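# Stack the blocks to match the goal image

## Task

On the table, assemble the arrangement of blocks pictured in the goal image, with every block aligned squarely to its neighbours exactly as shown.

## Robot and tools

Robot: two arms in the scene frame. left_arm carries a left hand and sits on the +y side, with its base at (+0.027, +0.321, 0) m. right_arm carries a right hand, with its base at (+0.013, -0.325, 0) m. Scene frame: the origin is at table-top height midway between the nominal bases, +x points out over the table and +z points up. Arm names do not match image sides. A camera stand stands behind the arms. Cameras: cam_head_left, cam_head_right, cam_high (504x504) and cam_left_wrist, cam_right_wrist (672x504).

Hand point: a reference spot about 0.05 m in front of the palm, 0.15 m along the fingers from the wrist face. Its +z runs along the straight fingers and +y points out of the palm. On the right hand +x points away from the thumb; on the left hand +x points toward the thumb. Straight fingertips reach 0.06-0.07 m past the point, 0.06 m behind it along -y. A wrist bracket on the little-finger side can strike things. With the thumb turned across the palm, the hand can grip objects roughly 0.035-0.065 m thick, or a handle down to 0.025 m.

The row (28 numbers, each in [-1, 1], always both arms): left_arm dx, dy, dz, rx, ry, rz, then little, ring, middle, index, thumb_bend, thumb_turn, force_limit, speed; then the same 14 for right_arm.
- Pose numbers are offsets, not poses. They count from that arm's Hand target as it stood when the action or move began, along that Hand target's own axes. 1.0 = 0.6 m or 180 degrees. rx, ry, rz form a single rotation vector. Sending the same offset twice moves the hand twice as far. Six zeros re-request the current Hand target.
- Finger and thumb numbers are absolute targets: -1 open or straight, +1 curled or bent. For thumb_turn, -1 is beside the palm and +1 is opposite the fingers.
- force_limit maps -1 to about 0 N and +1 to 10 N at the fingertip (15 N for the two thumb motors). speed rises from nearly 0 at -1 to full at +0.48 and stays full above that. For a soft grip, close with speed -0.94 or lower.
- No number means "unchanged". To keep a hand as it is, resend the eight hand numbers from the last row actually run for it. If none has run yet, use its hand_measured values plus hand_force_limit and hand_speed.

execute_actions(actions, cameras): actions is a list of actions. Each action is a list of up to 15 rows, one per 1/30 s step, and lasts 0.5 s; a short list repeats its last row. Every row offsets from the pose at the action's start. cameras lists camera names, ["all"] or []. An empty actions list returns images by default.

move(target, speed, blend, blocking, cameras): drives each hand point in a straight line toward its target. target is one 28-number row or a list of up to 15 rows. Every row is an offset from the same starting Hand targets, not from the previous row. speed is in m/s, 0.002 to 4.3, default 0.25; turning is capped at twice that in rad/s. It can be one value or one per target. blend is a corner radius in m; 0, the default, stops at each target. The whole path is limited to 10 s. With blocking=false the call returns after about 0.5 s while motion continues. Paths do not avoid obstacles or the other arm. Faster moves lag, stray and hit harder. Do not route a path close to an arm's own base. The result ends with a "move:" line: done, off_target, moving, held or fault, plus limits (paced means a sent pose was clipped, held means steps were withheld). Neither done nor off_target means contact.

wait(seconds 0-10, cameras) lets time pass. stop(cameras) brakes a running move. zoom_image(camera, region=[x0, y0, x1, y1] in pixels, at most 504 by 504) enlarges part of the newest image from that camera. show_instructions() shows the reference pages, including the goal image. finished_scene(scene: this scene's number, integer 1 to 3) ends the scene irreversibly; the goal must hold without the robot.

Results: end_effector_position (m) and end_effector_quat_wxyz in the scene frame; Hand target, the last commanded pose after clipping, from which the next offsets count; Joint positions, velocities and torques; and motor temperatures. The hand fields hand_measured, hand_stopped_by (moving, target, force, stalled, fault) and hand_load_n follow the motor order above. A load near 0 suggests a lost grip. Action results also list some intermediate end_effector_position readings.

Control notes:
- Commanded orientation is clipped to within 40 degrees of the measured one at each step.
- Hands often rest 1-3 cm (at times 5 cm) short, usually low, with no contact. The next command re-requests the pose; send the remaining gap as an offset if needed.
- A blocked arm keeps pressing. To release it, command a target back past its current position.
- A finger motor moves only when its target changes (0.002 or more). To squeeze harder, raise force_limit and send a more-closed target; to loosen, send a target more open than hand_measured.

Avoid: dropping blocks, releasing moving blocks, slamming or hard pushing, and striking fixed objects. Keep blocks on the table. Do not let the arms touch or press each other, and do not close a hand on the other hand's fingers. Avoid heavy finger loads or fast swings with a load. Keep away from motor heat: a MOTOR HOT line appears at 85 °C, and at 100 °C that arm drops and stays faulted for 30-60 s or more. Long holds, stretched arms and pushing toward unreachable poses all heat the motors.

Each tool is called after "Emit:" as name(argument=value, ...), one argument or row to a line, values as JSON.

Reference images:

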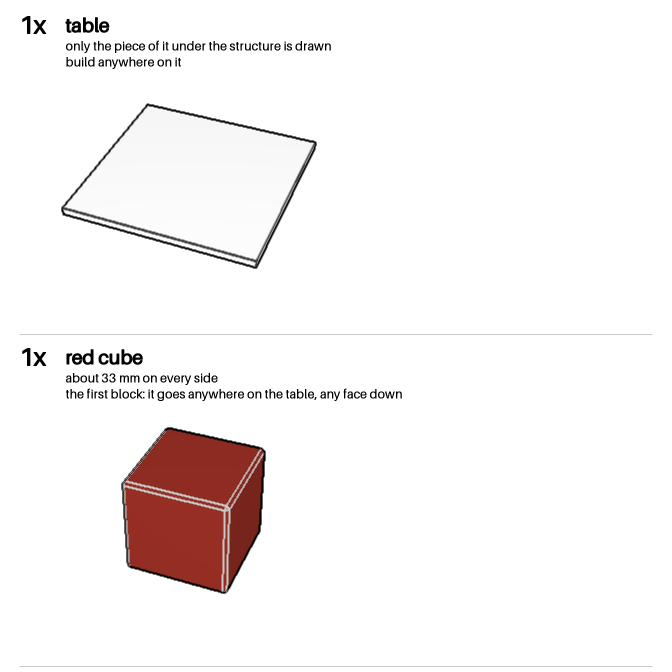

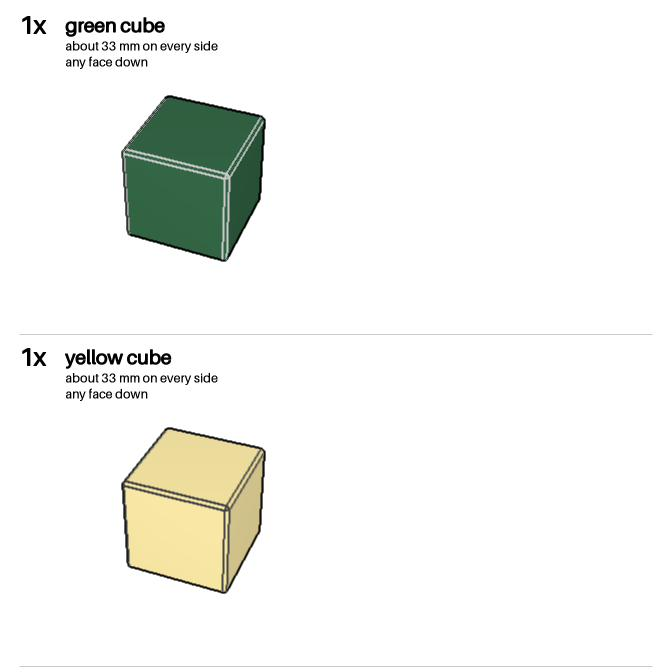

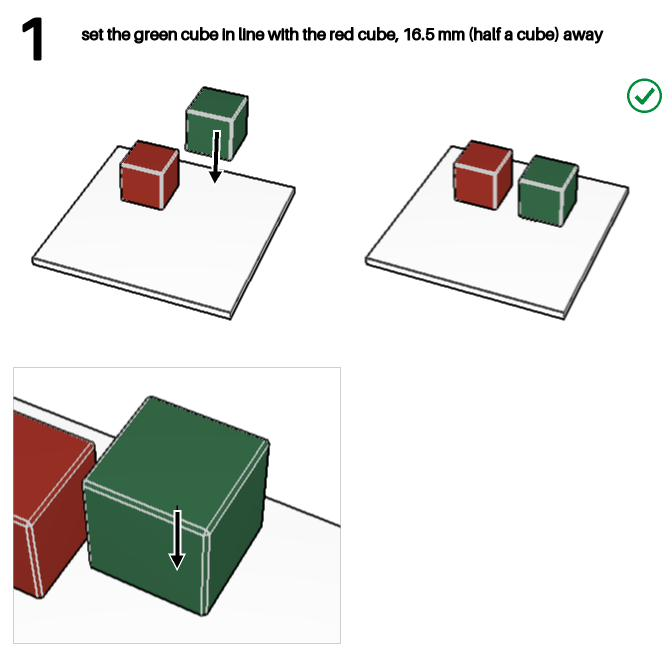

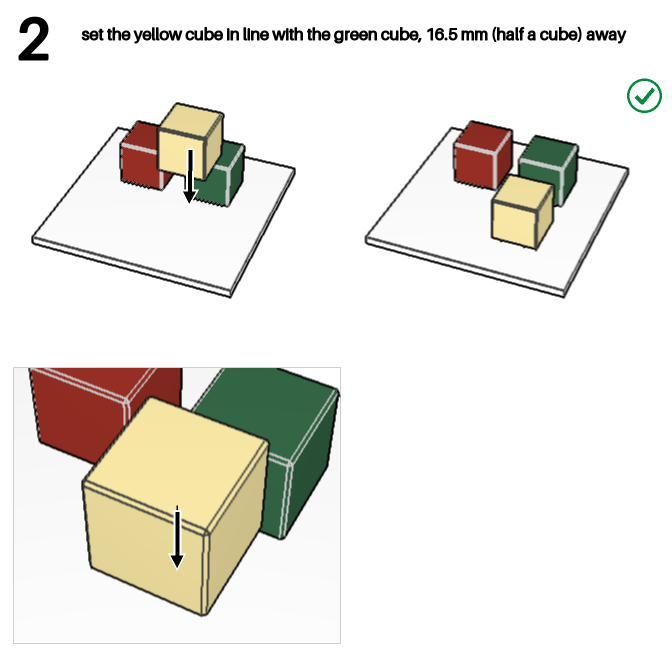

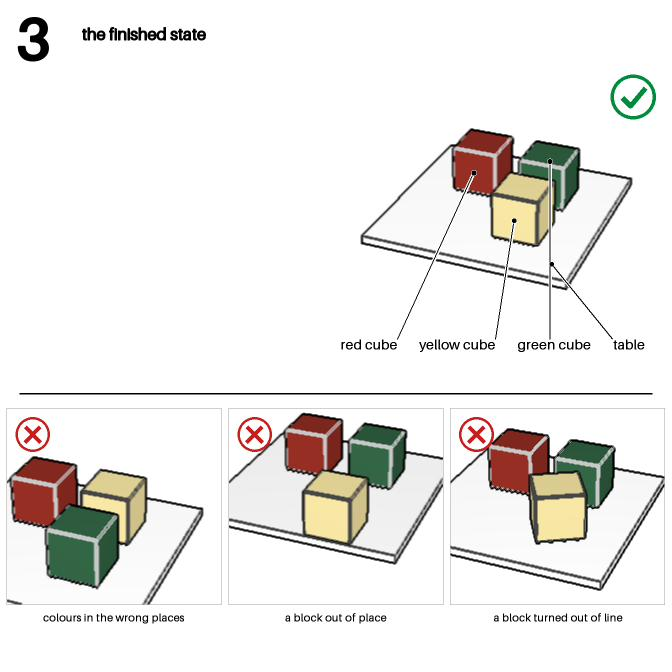

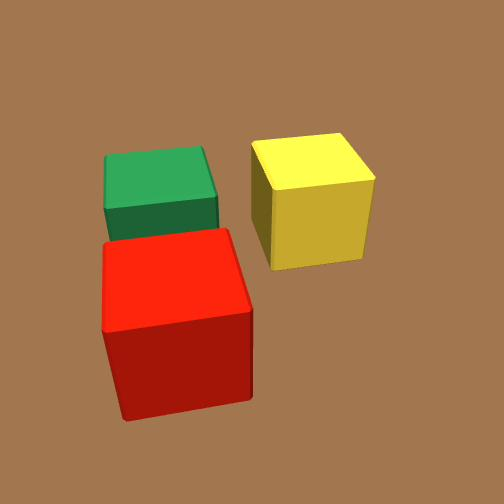

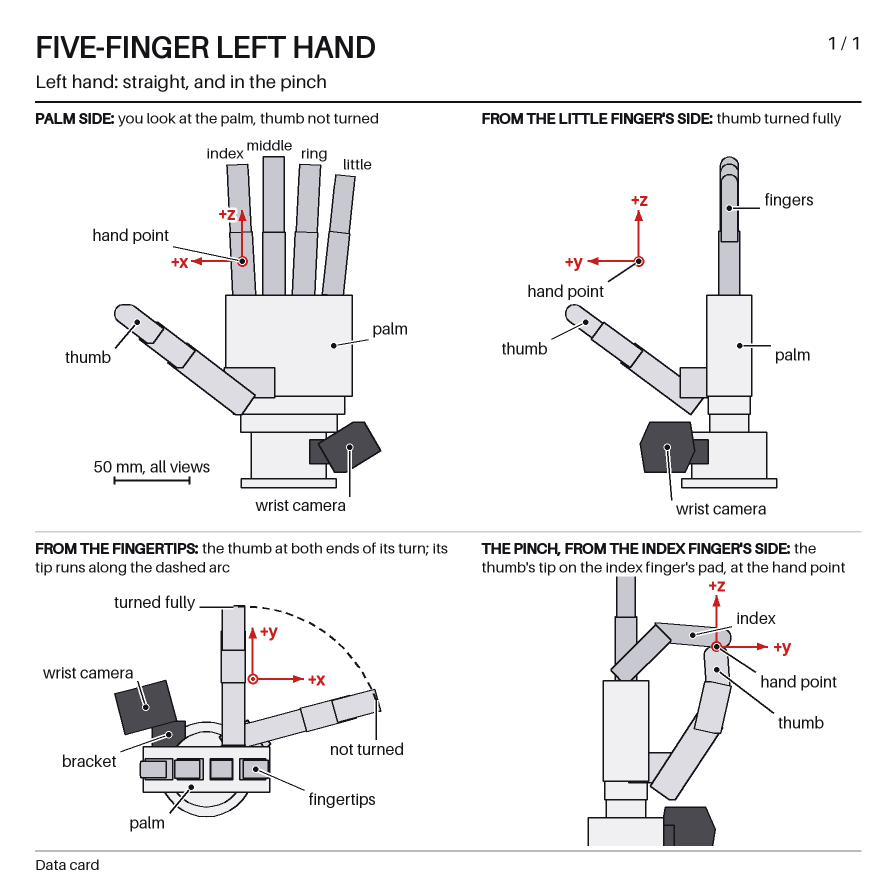

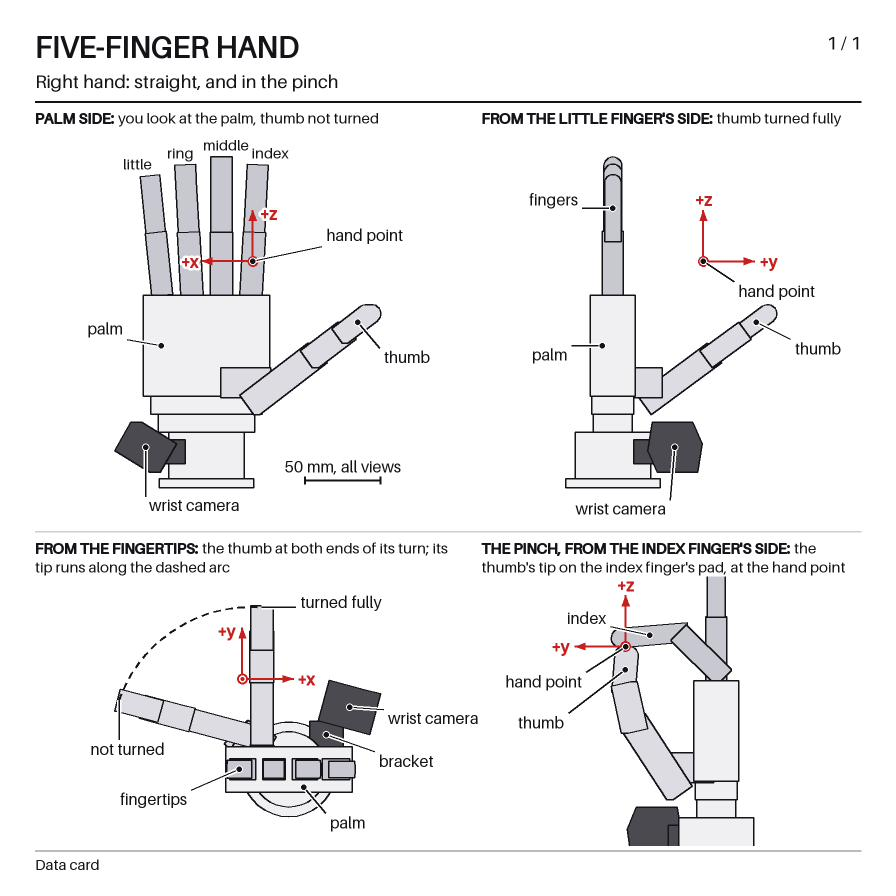

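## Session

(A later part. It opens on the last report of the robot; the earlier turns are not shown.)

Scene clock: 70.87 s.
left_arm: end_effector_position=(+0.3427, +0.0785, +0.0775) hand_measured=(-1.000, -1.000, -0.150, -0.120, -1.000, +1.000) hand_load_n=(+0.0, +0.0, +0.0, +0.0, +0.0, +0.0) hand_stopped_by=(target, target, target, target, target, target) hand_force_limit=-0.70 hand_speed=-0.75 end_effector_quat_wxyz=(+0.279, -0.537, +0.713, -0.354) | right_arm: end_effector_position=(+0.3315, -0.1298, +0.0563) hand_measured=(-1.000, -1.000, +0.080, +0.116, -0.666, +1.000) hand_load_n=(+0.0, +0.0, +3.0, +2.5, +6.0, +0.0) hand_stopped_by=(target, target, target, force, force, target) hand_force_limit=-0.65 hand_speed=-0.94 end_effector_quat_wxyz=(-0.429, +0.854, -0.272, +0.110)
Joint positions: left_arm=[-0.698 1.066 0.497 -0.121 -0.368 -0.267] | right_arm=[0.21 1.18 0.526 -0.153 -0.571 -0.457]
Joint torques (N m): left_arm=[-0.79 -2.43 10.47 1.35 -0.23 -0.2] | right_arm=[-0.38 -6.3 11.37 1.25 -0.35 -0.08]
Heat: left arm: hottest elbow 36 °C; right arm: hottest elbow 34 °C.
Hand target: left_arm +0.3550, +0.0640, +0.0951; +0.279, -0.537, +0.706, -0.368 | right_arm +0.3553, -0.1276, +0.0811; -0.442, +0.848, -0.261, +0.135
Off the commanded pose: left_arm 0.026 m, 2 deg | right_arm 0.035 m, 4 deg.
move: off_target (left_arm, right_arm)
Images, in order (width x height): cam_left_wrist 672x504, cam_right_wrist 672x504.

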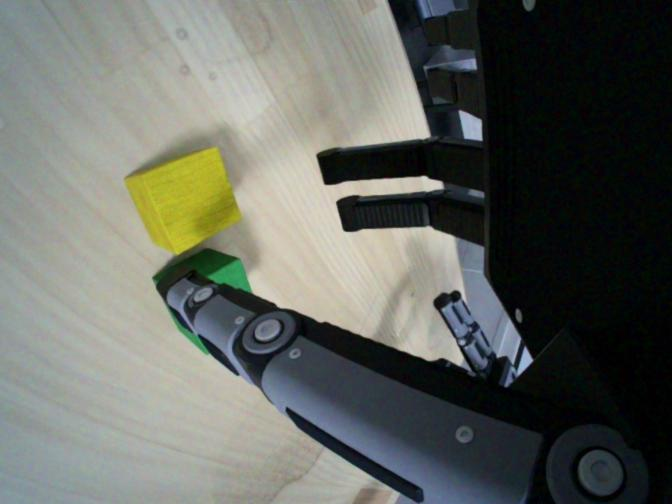

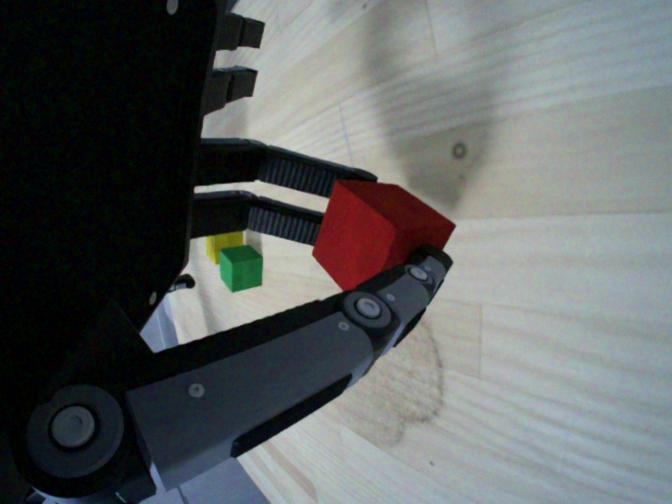

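Emit:
zoom_image(
  camera="cam_left_wrist",
  region=[110, 130, 270, 310],
)

Emit:
zoom_image(
  camera="cam_right_wrist",
  region=[195, 220, 275, 300],
)

Scaled by 2.800 from the camera's 672x504 image, which has a finer 960x720 frame.

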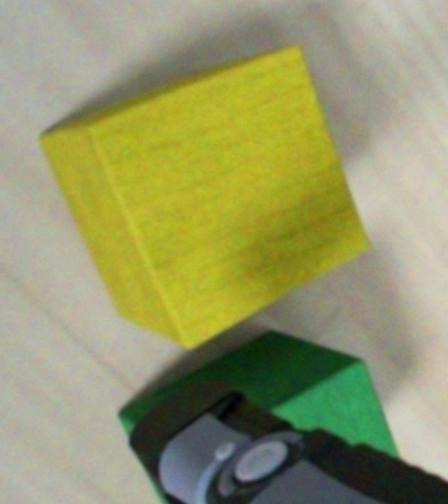

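Scaled by 6.300 from the camera's 672x504 image, which has a finer 960x720 frame.

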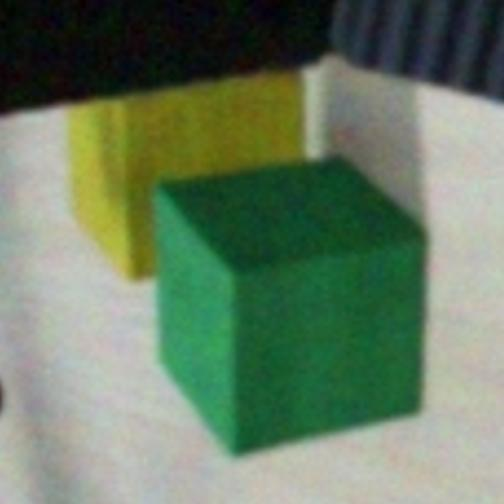

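Emit:
move(
  target=[
    [-0.056,0.049,0.0028,0,0.0205,0.0144,-1,-1,-0.15,-0.12,-1,1,-0.7,-0.75,0,0,0,0,0,0,-1,-1,0.08,0.3,-0.3,1,-0.65,-0.94],
    [-0.056,0.1022,0.0402,0,0.0205,0.0144,-1,-1,-0.15,-0.12,-1,1,-0.7,-0.75,0,0,0,0,0,0,-1,-1,0.08,0.3,-0.3,1,-0.65,-0.94],
  ],
  speed=[0.12,0.07],
  cameras=["cam_left_wrist","cam_high"],
)

Emit:
zoom_image(
  camera="cam_left_wrist",
  region=[190, 160, 370, 340],
)

Scene clock: 75.23 s.
left_arm: end_effector_position=(+0.3436, +0.1005, +0.0303) hand_measured=(-1.000, -1.000, -0.150, -0.120, -1.000, +1.000) hand_load_n=(+0.0, +0.0, +0.0, +0.0, +0.0, +0.0) hand_stopped_by=(target, target, target, target, target, target) hand_force_limit=-0.70 hand_speed=-0.75 end_effector_quat_wxyz=(+0.260, -0.511, +0.729, -0.374) | right_arm: end_effector_position=(+0.3315, -0.1298, +0.0563) hand_measured=(-1.000, -1.000, +0.080, +0.116, -0.666, +1.000) hand_load_n=(+0.0, +0.0, +3.0, +2.5, +6.0, +0.0) hand_stopped_by=(target, target, target, force, force, target) hand_force_limit=-0.65 hand_speed=-0.94 end_effector_quat_wxyz=(-0.429, +0.854, -0.272, +0.110)
Joint positions: left_arm=[-0.586 1.144 0.372 0.132 -0.209 -0.157] | right_arm=[0.21 1.18 0.526 -0.153 -0.571 -0.457]
Joint torques (N m): left_arm=[0.56 -2.43 6.42 2.58 0.02 0] | right_arm=[-0.26 -6.36 11.37 1.26 -0.37 -0.09]
Heat: left arm: hottest elbow 36 °C; right arm: hottest elbow 35 °C.
Hand target: left_arm +0.3491, +0.1006, +0.0311; +0.265, -0.509, +0.727, -0.378 | right_arm +0.3553, -0.1276, +0.0812; -0.442, +0.848, -0.261, +0.135
Off the commanded pose: left_arm 0.006 m, 1 deg | right_arm 0.034 m, 4 deg.
move: off_target (right_arm)
Images, in order (width x height): cam_high 504x504, cam_left_wrist 672x504.

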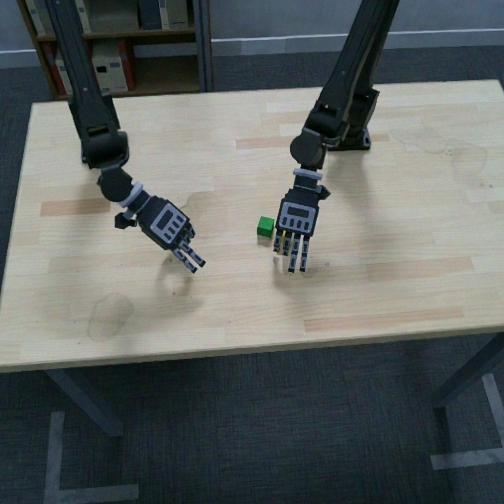

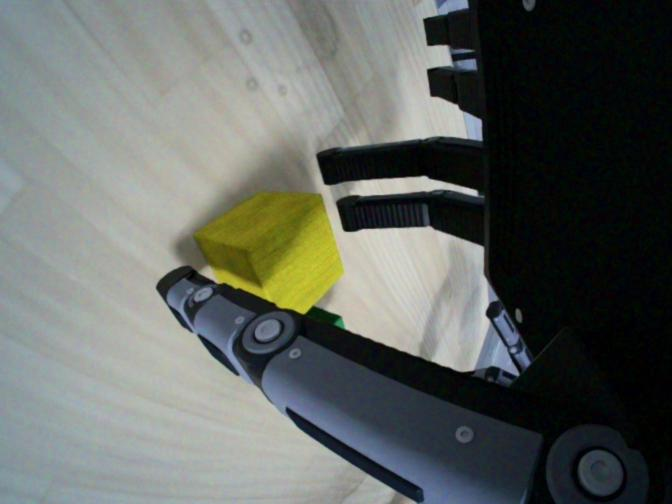

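Scaled by 2.800 from the camera's 672x504 image, which has a finer 960x720 frame.

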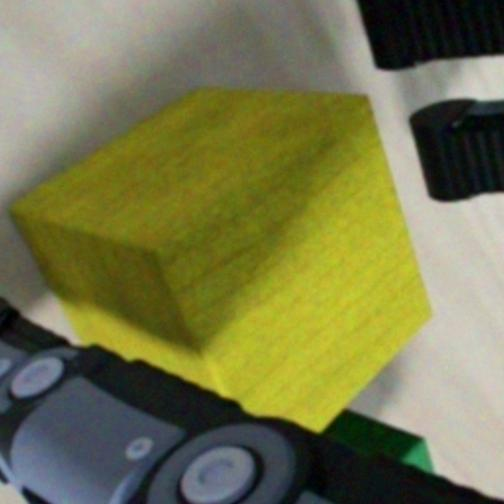

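Emit:
move(
  target=[0,0.0067,-0.0096,0,0.0114,0.008,-1,-1,-0.15,-0.12,-1,1,-0.7,-0.75,0,0,0,0,0,0,-1,-1,0.08,0.3,-0.3,1,-0.65,-0.94],
  speed=0.05,
  cameras=["cam_left_wrist"],
)

Emit:
zoom_image(
  camera="cam_left_wrist",
  region=[190, 160, 370, 340],
)

Scene clock: 76.73 s.
left_arm: end_effector_position=(+0.3367, +0.1026, +0.0240) hand_measured=(-1.000, -1.000, -0.150, -0.120, -1.000, +1.000) hand_load_n=(+0.0, +0.0, +0.5, +0.0, +0.0, +0.0) hand_stopped_by=(target, target, target, target, target, target) hand_force_limit=-0.70 hand_speed=-0.75 end_effector_quat_wxyz=(+0.248, -0.496, +0.743, -0.373) | right_arm: end_effector_position=(+0.3315, -0.1298, +0.0563) hand_measured=(-1.000, -1.000, +0.080, +0.116, -0.666, +1.000) hand_load_n=(+0.0, +0.0, +2.5, +2.5, +6.0, +0.0) hand_stopped_by=(target, target, target, force, force, target) hand_force_limit=-0.65 hand_speed=-0.94 end_effector_quat_wxyz=(-0.429, +0.854, -0.272, +0.110)
Joint positions: left_arm=[-0.572 1.144 0.359 0.134 -0.162 -0.123] | right_arm=[0.21 1.18 0.526 -0.153 -0.571 -0.457]
Joint torques (N m): left_arm=[0.44 -4.07 6.06 2.59 0.03 0.01] | right_arm=[-0.44 -6.53 11.34 1.31 -0.38 -0.09]
Heat: left arm: hottest elbow 36 °C; right arm: hottest elbow 35 °C.
Hand target: left_arm +0.3426, +0.1030, +0.0311; +0.257, -0.493, +0.738, -0.384 | right_arm +0.3553, -0.1276, +0.0812; -0.442, +0.848, -0.261, +0.135
Off the commanded pose: left_arm 0.009 m, 2 deg | right_arm 0.035 m, 4 deg.
move: off_target (right_arm)
Images, in order (width x height): cam_left_wrist 672x504.

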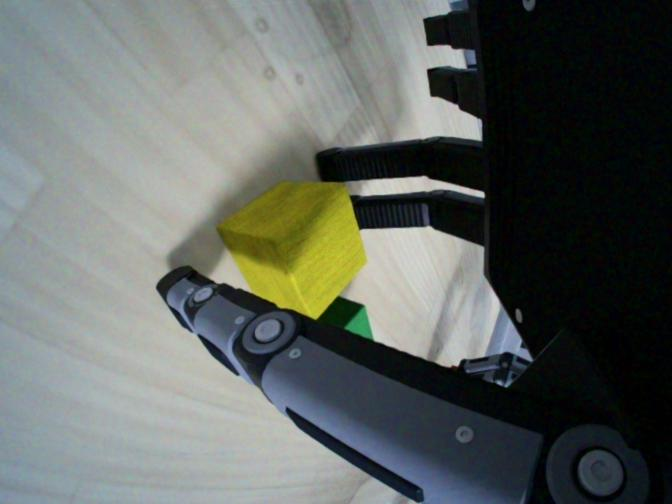

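Scaled by 2.800 from the camera's 672x504 image, which has a finer 960x720 frame.

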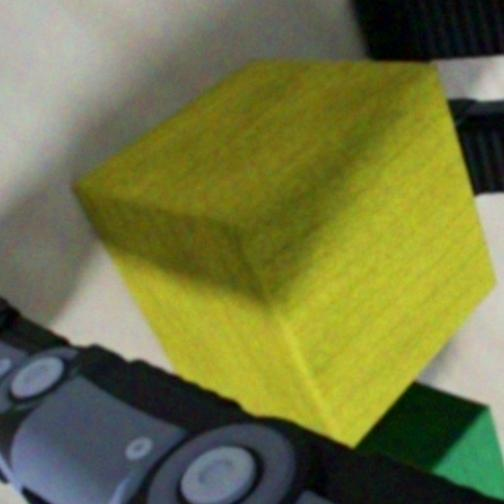

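Emit:
move(
  target=[
    [0,-0.0205,-0.0144,0,0,0,-1,-1,-0.15,-0.12,-1,1,-0.7,-0.75,0,0,0,0,0,0,-1,-1,0.08,0.3,-0.3,1,-0.65,-0.94],
    [0,-0.0014,-0.001,0,0,0,-1,-1,-0.15,-0.12,-1,1,-0.7,-0.75,0,0,0,0,0,0,-1,-1,0.08,0.3,-0.3,1,-0.65,-0.94],
  ],
  speed=0.05,
  cameras=["cam_left_wrist"],
)

Emit:
zoom_image(
  camera="cam_left_wrist",
  region=[190, 160, 370, 340],
)

Scene clock: 78.83 s.
left_arm: end_effector_position=(+0.3379, +0.1020, +0.0325) hand_measured=(-1.000, -1.000, -0.150, -0.120, -1.000, +1.000) hand_load_n=(+0.0, +0.0, +0.0, +0.0, +0.0, +0.0) hand_stopped_by=(target, target, target, target, target, target) hand_force_limit=-0.70 hand_speed=-0.75 end_effector_quat_wxyz=(+0.252, -0.494, +0.739, -0.381) | right_arm: end_effector_position=(+0.3315, -0.1298, +0.0563) hand_measured=(-1.000, -1.000, +0.080, +0.116, -0.666, +1.000) hand_load_n=(+0.0, +0.0, +3.0, +2.5, +6.5, +0.0) hand_stopped_by=(target, target, target, force, force, target) hand_force_limit=-0.65 hand_speed=-0.94 end_effector_quat_wxyz=(-0.429, +0.854, -0.272, +0.110)
Joint positions: left_arm=[-0.571 1.117 0.359 0.126 -0.162 -0.122] | right_arm=[0.21 1.18 0.526 -0.153 -0.571 -0.457]
Joint torques (N m): left_arm=[0.44 -2.2 6.26 2.71 0.04 0.02] | right_arm=[-0.38 -6.42 11.41 1.26 -0.36 -0.1]
Heat: left arm: hottest elbow 36 °C; right arm: hottest elbow 36 °C.
Hand target: left_arm +0.3426, +0.1029, +0.0322; +0.256, -0.493, +0.738, -0.384 | right_arm +0.3553, -0.1276, +0.0812; -0.442, +0.848, -0.261, +0.135
Off the commanded pose: left_arm 0.005 m, 1 deg | right_arm 0.035 m, 4 deg.
move: off_target (right_arm)
Images, in order (width x height): cam_left_wrist 672x504.

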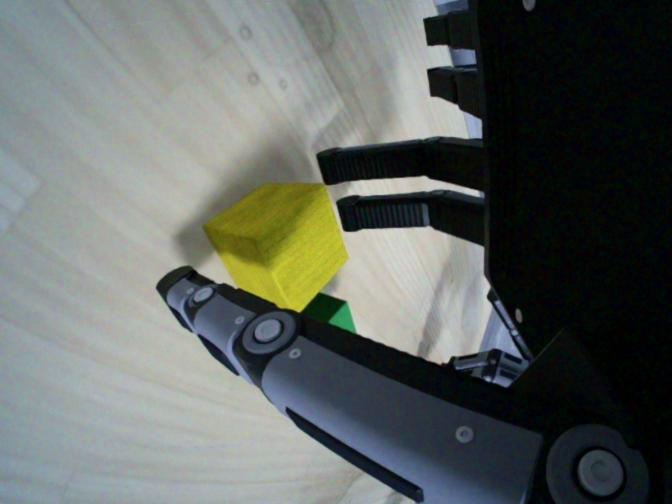

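Scaled by 2.800 from the camera's 672x504 image, which has a finer 960x720 frame.

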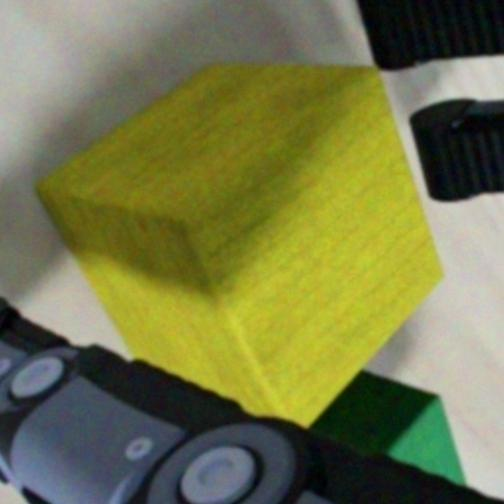

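Emit:
move(
  target=[
    [0,0,0,0,0,0,-1,-1,0.08,0.115,-1,1,-0.4,-0.8,0,0,0,0,0,0,-1,-1,0.08,0.3,-0.3,1,-0.65,-0.94],
    [0,0,0,0,0,0,-1,-1,0.08,0.115,-0.3,1,-0.4,-0.88,0,0,0,0,0,0,-1,-1,0.08,0.3,-0.3,1,-0.65,-0.94],
  ],
  cameras=["cam_left_wrist"],
)

Emit:
zoom_image(
  camera="cam_left_wrist",
  region=[190, 160, 370, 340],
)

Scene clock: 82.03 s.
left_arm: end_effector_position=(+0.3381, +0.1021, +0.0326) hand_measured=(-1.000, -1.000, +0.080, +0.114, -0.676, +1.000) hand_load_n=(+0.0, +0.0, +1.0, +2.5, +4.5, -1.0) hand_stopped_by=(target, target, target, target, force, target) hand_force_limit=-0.40 hand_speed=-0.88 end_effector_quat_wxyz=(+0.252, -0.494, +0.739, -0.381) | right_arm: end_effector_position=(+0.3315, -0.1298, +0.0563) hand_measured=(-1.000, -1.000, +0.080, +0.116, -0.666, +1.000) hand_load_n=(+0.0, +0.0, +3.0, +2.5, +6.5, +0.0) hand_stopped_by=(target, target, target, force, force, target) hand_force_limit=-0.65 hand_speed=-0.94 end_effector_quat_wxyz=(-0.429, +0.854, -0.272, +0.110)
Joint positions: left_arm=[-0.571 1.117 0.359 0.127 -0.162 -0.122] | right_arm=[0.21 1.18 0.526 -0.153 -0.571 -0.457]
Joint torques (N m): left_arm=[0.67 -2.49 6.28 2.67 0.03 0.01] | right_arm=[-0.32 -6.53 11.37 1.26 -0.38 -0.08]
Motor temperatures (°C): left_arm=[29 33 36 27 27 29] | right_arm=[28 28 37 27 31 30]
Heat: left arm: hottest elbow 36 °C; right arm: hottest elbow 37 °C.
Hand target: left_arm +0.3427, +0.1031, +0.0322; +0.257, -0.493, +0.738, -0.384 | right_arm +0.3553, -0.1276, +0.0812; -0.442, +0.848, -0.261, +0.135
Off the commanded pose: left_arm 0.005 m, 1 deg | right_arm 0.035 m, 4 deg.
move: off_target (right_arm)
Images, in order (width x height): cam_left_wrist 672x504.

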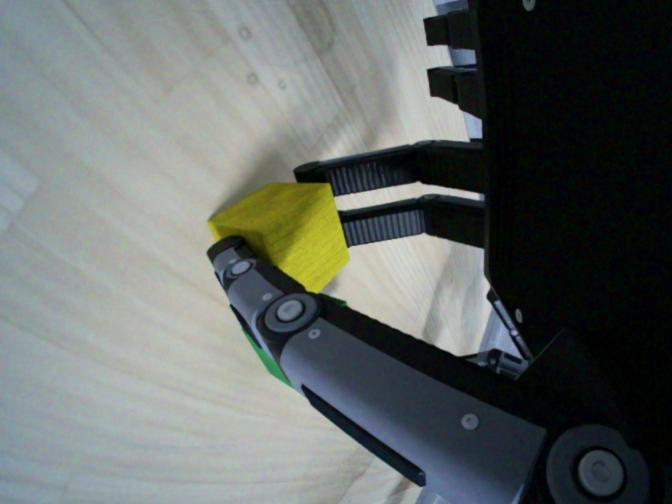

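Scaled by 2.800 from the camera's 672x504 image, which has a finer 960x720 frame.

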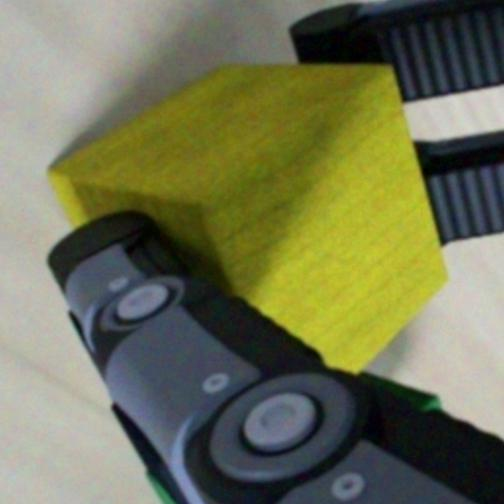

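Emit:
move(
  target=[
    [0,-0.0246,-0.0172,0,0,0,-1,-1,0.08,0.115,-0.3,1,-0.4,-0.88,0,0,0,0,0,0,-1,-1,0.08,0.3,-0.3,1,-0.65,-0.94],
    [-0.0025,-0.0162,-0.029,0,-0.0205,-0.0144,-1,-1,0.08,0.115,-0.3,1,-0.4,-0.88,0,0,0,0,0,0,-1,-1,0.08,0.3,-0.3,1,-0.65,-0.94],
    [-0.0025,0.0028,-0.0157,0,-0.0205,-0.0144,-1,-1,0.08,0.115,-0.3,1,-0.4,-0.88,0,0,0,0,0,0,-1,-1,0.08,0.3,-0.3,1,-0.65,-0.94],
  ],
  speed=0.06,
  blend=[0.004,0,0],
  cameras=["cam_left_wrist","cam_high"],
)

Emit:
zoom_image(
  camera="cam_left_wrist",
  region=[190, 160, 400, 400],
)

Emit:
zoom_image(
  camera="cam_high",
  region=[250, 205, 300, 245],
)

Scene clock: 85.37 s.
left_arm: end_effector_position=(+0.3319, +0.1141, +0.0334) hand_measured=(-1.000, -1.000, +0.080, +0.114, -0.676, +1.000) hand_load_n=(+0.0, +0.0, +1.0, +2.5, +4.0, -1.5) hand_stopped_by=(target, target, target, target, force, target) hand_force_limit=-0.40 hand_speed=-0.88 end_effector_quat_wxyz=(+0.271, -0.522, +0.722, -0.364) | right_arm: end_effector_position=(+0.3315, -0.1298, +0.0563) hand_measured=(-1.000, -1.000, +0.080, +0.116, -0.666, +1.000) hand_load_n=(+0.0, +0.0, +3.0, +2.5, +6.0, +0.0) hand_stopped_by=(target, target, target, force, force, target) hand_force_limit=-0.65 hand_speed=-0.94 end_effector_quat_wxyz=(-0.429, +0.854, -0.272, +0.110)
Joint positions: left_arm=[-0.595 1.07 0.344 0.073 -0.254 -0.175] | right_arm=[0.21 1.18 0.526 -0.153 -0.571 -0.457]
Joint torques (N m): left_arm=[-0.5 -2.08 6.69 2.67 -0.17 -0.19] | right_arm=[-0.44 -6.48 11.36 1.26 -0.36 -0.08]
Heat: left arm: hottest elbow 36 °C; right arm: hottest elbow 37 °C.
Hand target: left_arm +0.3351, +0.1078, +0.0360; +0.271, -0.521, +0.718, -0.373 | right_arm +0.3553, -0.1276, +0.0812; -0.442, +0.848, -0.261, +0.135
Off the commanded pose: left_arm 0.008 m, 1 deg | right_arm 0.035 m, 4 deg.
move: off_target (right_arm)
Images, in order (width x height): cam_high 504x504, cam_left_wrist 672x504.

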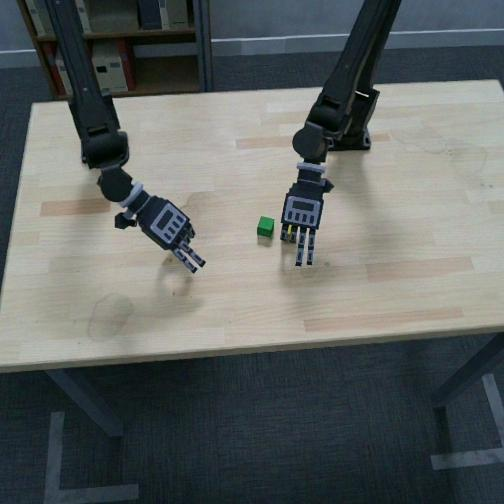

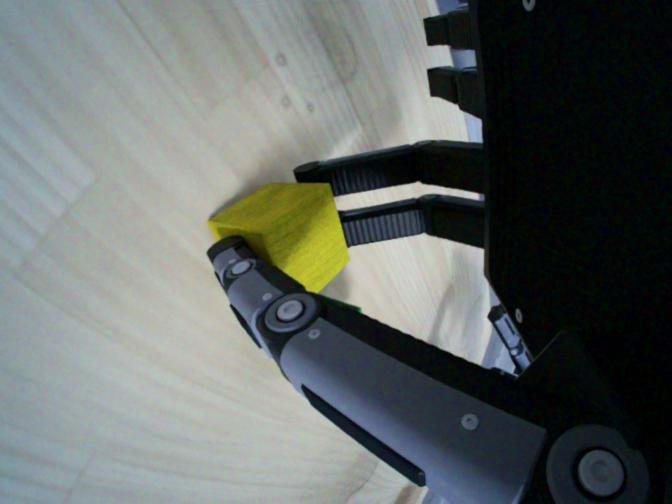

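Scaled by 2.100 from the camera's 672x504 image, which has a finer 960x720 frame.

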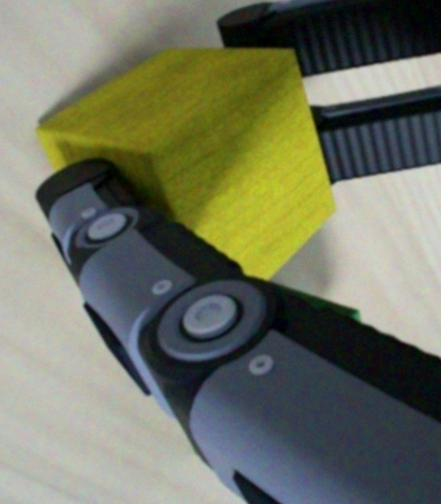

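Scaled by 10.080.

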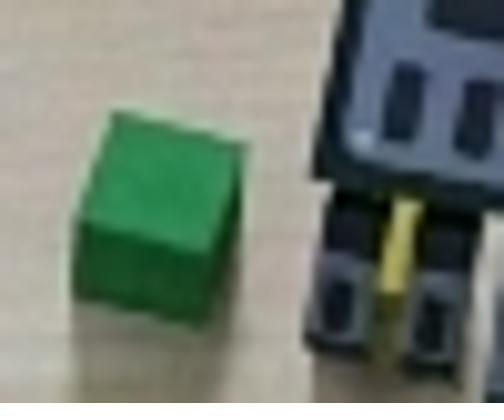

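Emit:
move(
  target=[
    [0,-0.02,-0.014,0,0,0,-1,-1,0.08,0.115,-0.3,1,-0.4,-0.88,0,0,0,0,0,0,-1,-1,0.08,0.3,-0.3,1,-0.65,-0.94],
    [0.0158,-0.0225,-0.0112,0,0,0,-1,-1,0.08,0.115,-0.3,1,-0.4,-0.88,0,0,0,0,0,0,-1,-1,0.08,0.3,-0.3,1,-0.65,-0.94],
  ],
  speed=0.08,
)

Scene clock: 87.30 s.
left_arm: end_effector_position=(+0.3231, +0.1103, +0.0341) hand_measured=(-1.000, -1.000, +0.080, +0.114, -0.676, +1.000) hand_load_n=(+0.0, +0.0, +1.0, +3.0, +4.0, -1.5) hand_stopped_by=(target, target, target, target, force, target) hand_force_limit=-0.40 hand_speed=-0.88 end_effector_quat_wxyz=(+0.270, -0.522, +0.725, -0.359) | right_arm: end_effector_position=(+0.3315, -0.1298, +0.0563) hand_measured=(-1.000, -1.000, +0.080, +0.116, -0.666, +1.000) hand_load_n=(+0.0, +0.0, +3.0, +2.5, +6.5, +0.0) hand_stopped_by=(target, target, target, force, force, target) hand_force_limit=-0.65 hand_speed=-0.94 end_effector_quat_wxyz=(-0.429, +0.854, -0.272, +0.110)
Joint positions: left_arm=[-0.629 1.051 0.344 0.037 -0.28 -0.194] | right_arm=[0.21 1.18 0.526 -0.153 -0.571 -0.457]
Joint torques (N m): left_arm=[-0.62 -2.37 9.31 1.21 -0.2 -0.2] | right_arm=[-0.15 -6.24 11.4 1.21 -0.38 -0.1]
Heat: left arm: hottest elbow 36 °C; right arm: hottest elbow 38 °C.
Hand target: left_arm +0.3343, +0.0980, +0.0510; +0.271, -0.521, +0.718, -0.374 | right_arm +0.3553, -0.1276, +0.0812; -0.442, +0.848, -0.261, +0.135
Off the commanded pose: left_arm 0.024 m, 2 deg | right_arm 0.035 m, 4 deg.
move: off_target (left_arm, right_arm)

Emit:
move(
  target=[
    [0.0096,-0.0490,-0.0345,0,0,0,-1,-1,0.08,0.115,-0.3,1,-0.4,-0.88,0,0,0,0,0,0,-1,-1,0.08,0.3,-0.3,1,-0.65,-0.94],
    [-0.0130,-0.0180,-0.0130,0,0,0,-1,-1,0.08,0.115,-0.3,1,-0.4,-0.88,0,0,0,0,0,0,-1,-1,0.08,0.3,-0.3,1,-0.65,-0.94],
    [-0.0130,0.0250,0.0175,0,0,0,-1,-1,0.08,0.115,-0.3,1,-0.4,-0.88,0,0,0,0,0,0,-1,-1,0.08,0.3,-0.3,1,-0.65,-0.94],
  ],
  speed=0.08,
)

Scene clock: 90.63 s.
left_arm: end_effector_position=(+0.3316, +0.1055, +0.0321) hand_measured=(-1.000, -1.000, +0.080, +0.114, -0.676, +1.000) hand_load_n=(-0.5, -0.5, +2.5, +1.5, +4.0, +0.0) hand_stopped_by=(target, target, target, target, force, target) hand_force_limit=-0.40 hand_speed=-0.88 end_effector_quat_wxyz=(+0.267, -0.523, +0.720, -0.369) | right_arm: end_effector_position=(+0.3315, -0.1298, +0.0563) hand_measured=(-1.000, -1.000, +0.080, +0.116, -0.666, +1.000) hand_load_n=(+0.0, +0.0, +3.0, +2.5, +6.5, +0.0) hand_stopped_by=(target, target, target, force, force, target) hand_force_limit=-0.65 hand_speed=-0.94 end_effector_quat_wxyz=(-0.429, +0.854, -0.272, +0.110)
Joint positions: left_arm=[-0.616 1.091 0.348 0.094 -0.262 -0.196] | right_arm=[0.21 1.18 0.526 -0.153 -0.571 -0.457]
Joint torques (N m): left_arm=[0.62 -1.73 6.41 2.7 -0.01 0] | right_arm=[-0.38 -6.36 11.4 1.21 -0.38 -0.09]
Heat: left arm: hottest elbow 37 °C; right arm: hottest elbow 38 °C.
Hand target: left_arm +0.3367, +0.1054, +0.0328; +0.271, -0.521, +0.718, -0.374 | right_arm +0.3553, -0.1276, +0.0812; -0.442, +0.848, -0.261, +0.135
Off the commanded pose: left_arm 0.005 m, 1 deg | right_arm 0.035 m, 4 deg.
move: off_target (right_arm)

Emit:
move(
  target=[
    [0,0,0,0,0,0,-1,-1,0.08,0.115,-0.85,1,-0.4,-0.85,0,0,0,0,0,0,-1,-1,0.08,0.3,-0.3,1,-0.65,-0.94],
    [0,0,0,0,0,0,-1,-1,-0.15,-0.12,-1,1,-0.7,-0.75,0,0,0,0,0,0,-1,-1,0.08,0.3,-0.3,1,-0.65,-0.94],
  ],
  cameras=["cam_left_wrist"],
)

Emit:
zoom_image(
  camera="cam_left_wrist",
  region=[190, 160, 400, 400],
)

Scene clock: 92.67 s.
left_arm: end_effector_position=(+0.3318, +0.1053, +0.0324) hand_measured=(-1.000, -1.000, -0.150, -0.120, -1.000, +1.000) hand_load_n=(+0.0, +0.0, +0.0, +0.0, +0.0, +0.0) hand_stopped_by=(target, target, target, target, target, target) hand_force_limit=-0.70 hand_speed=-0.75 end_effector_quat_wxyz=(+0.267, -0.523, +0.720, -0.370) | right_arm: end_effector_position=(+0.3315, -0.1298, +0.0563) hand_measured=(-1.000, -1.000, +0.080, +0.116, -0.666, +1.000) hand_load_n=(+0.0, +0.0, +3.0, +2.5, +6.5, +0.0) hand_stopped_by=(target, target, target, force, force, target) hand_force_limit=-0.65 hand_speed=-0.94 end_effector_quat_wxyz=(-0.429, +0.854, -0.272, +0.110)
Joint positions: left_arm=[-0.616 1.092 0.348 0.096 -0.262 -0.196] | right_arm=[0.21 1.18 0.526 -0.153 -0.571 -0.457]
Joint torques (N m): left_arm=[0.5 -2.02 6.39 2.62 0 0] | right_arm=[-0.38 -6.42 11.43 1.25 -0.37 -0.09]
Heat: left arm: hottest elbow 37 °C; right arm: hottest elbow 38 °C.
Hand target: left_arm +0.3367, +0.1054, +0.0327; +0.271, -0.521, +0.718, -0.374 | right_arm +0.3553, -0.1276, +0.0812; -0.442, +0.848, -0.261, +0.135
Off the commanded pose: left_arm 0.005 m, 1 deg | right_arm 0.035 m, 4 deg.
move: off_target (right_arm)
Images, in order (width x height): cam_left_wrist 672x504.

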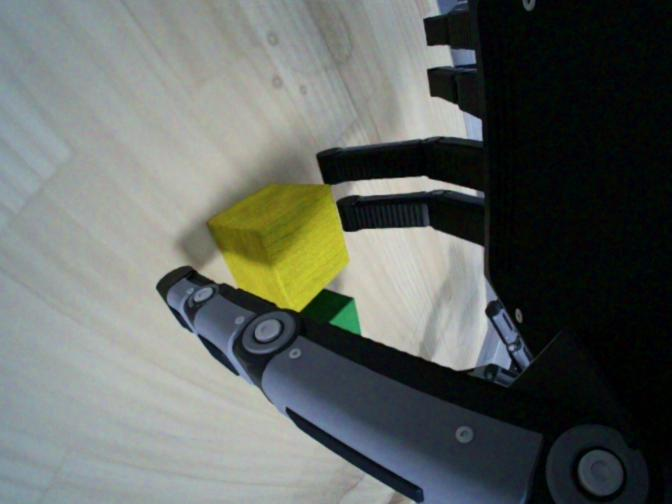

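Scaled by 2.100 from the camera's 672x504 image, which has a finer 960x720 frame.

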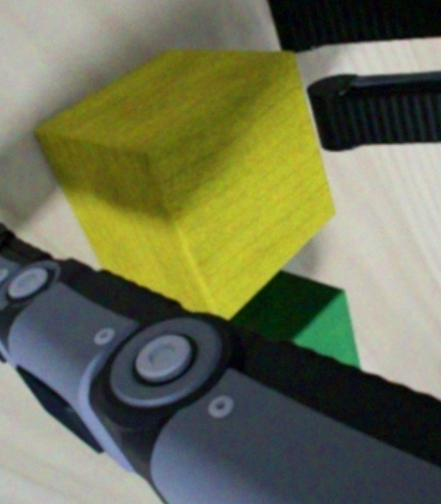

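Emit:
move(
  target=[
    [0,-0.1365,-0.0957,0,0,0,-1,-1,-0.15,-0.12,-1,1,-0.7,-0.75,0,-0.041,-0.0287,0,0,0,-1,-1,0.08,0.3,-0.3,1,-0.65,-0.94],
    [-0.2227,-0.062,-0.26,0,0,0,-1,-1,-0.15,-0.12,-1,1,-0.7,-0.75,-0.1615,-0.1808,0.1888,0,-0.0837,-0.0587,-1,-1,0.08,0.3,-0.3,1,-0.65,-0.94],
  ],
  speed=[0.09,0.2],
  blend=[0.02,0],
  cameras=["cam_right_wrist","cam_high"],
)

Emit:
zoom_image(
  camera="cam_high",
  region=[250, 205, 300, 255],
)

Emit:
zoom_image(
  camera="cam_right_wrist",
  region=[200, 120, 500, 380],
)

Scene clock: 96.90 s.
left_arm: end_effector_position=(+0.2752, +0.2629, +0.1423) hand_measured=(-1.000, -1.000, -0.150, -0.120, -1.000, +1.000) hand_load_n=(+0.0, +0.0, +0.0, +0.0, +0.0, +0.0) hand_stopped_by=(target, target, target, target, target, target) hand_force_limit=-0.70 hand_speed=-0.75 end_effector_quat_wxyz=(+0.263, -0.526, +0.719, -0.371) | right_arm: end_effector_position=(+0.3419, +0.0366, +0.0820) hand_measured=(-1.000, -1.000, +0.080, +0.116, -0.666, +1.000) hand_load_n=(+0.0, +0.0, +3.0, +2.5, +6.0, +0.0) hand_stopped_by=(target, target, target, force, force, target) hand_force_limit=-0.65 hand_speed=-0.94 end_effector_quat_wxyz=(-0.437, +0.889, -0.131, +0.044)
Joint positions: left_arm=[0.102 0.416 0.428 -0.678 0.322 0.227] | right_arm=[0.571 1.446 0.85 -0.197 -0.533 -0.431]
Joint torques (N m): left_arm=[0.32 2.2 9.48 1.2 0.28 0.02] | right_arm=[0.85 -9.7 12 2.07 -0.25 0.08]
Heat: left arm: hottest elbow 37 °C; right arm: hottest elbow 39 °C.
Hand target: left_arm +0.2768, +0.2653, +0.1527; +0.271, -0.521, +0.718, -0.374 | right_arm +0.3621, +0.0552, +0.1054; -0.458, +0.878, -0.122, +0.063
Off the commanded pose: left_arm 0.011 m, 1 deg | right_arm 0.036 m, 4 deg.
move: off_target (left_arm, right_arm)
Images, in order (width x height): cam_high 504x504, cam_right_wrist 672x504.

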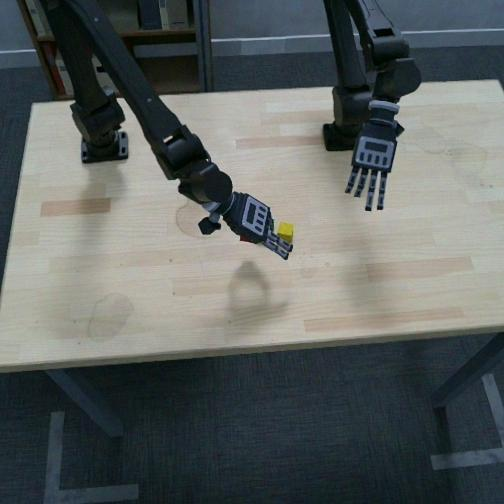

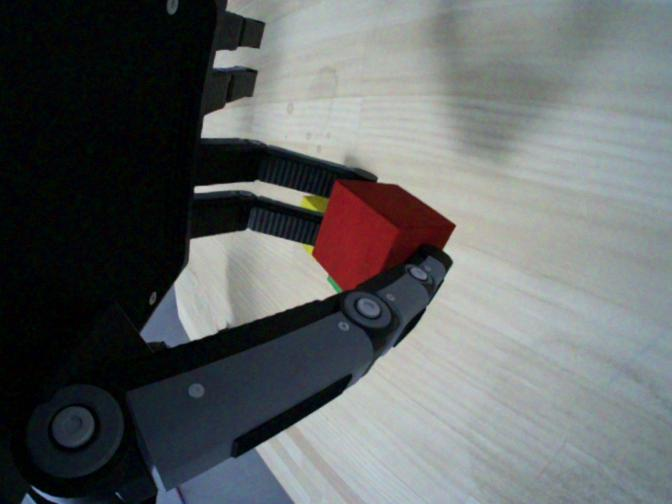

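Scaled by 10.080.

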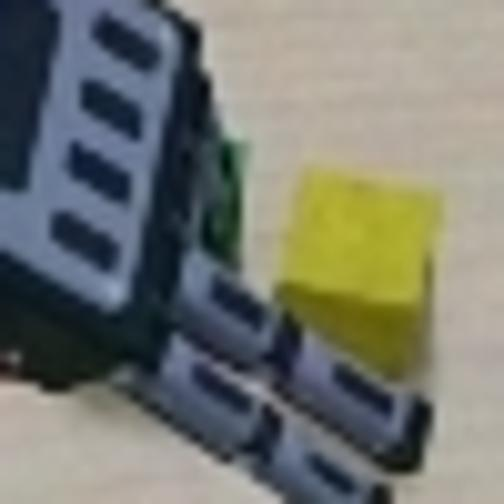

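Scaled by 1.680 from the camera's 672x504 image, which has a finer 960x720 frame.

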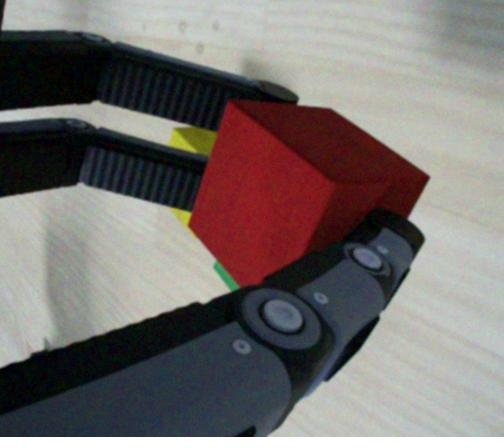

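Emit:
zoom_image(
  camera="cam_high",
  region=[272, 216, 302, 246],
)

Emit:
zoom_image(
  camera="cam_right_wrist",
  region=[270, 170, 360, 310],
)

Scaled by 16.800.

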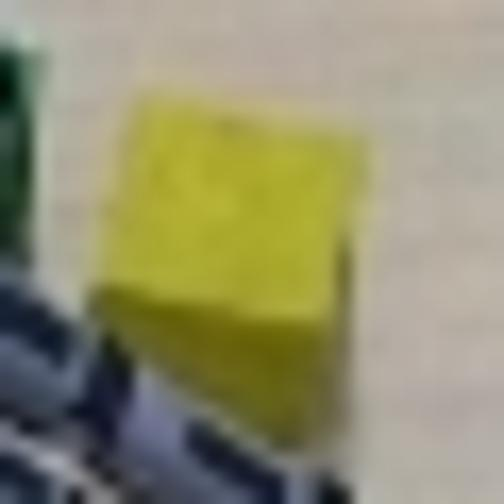

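Scaled by 3.600 from the camera's 672x504 image, which has a finer 960x720 frame.

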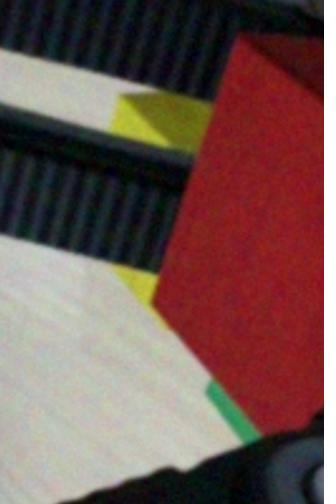

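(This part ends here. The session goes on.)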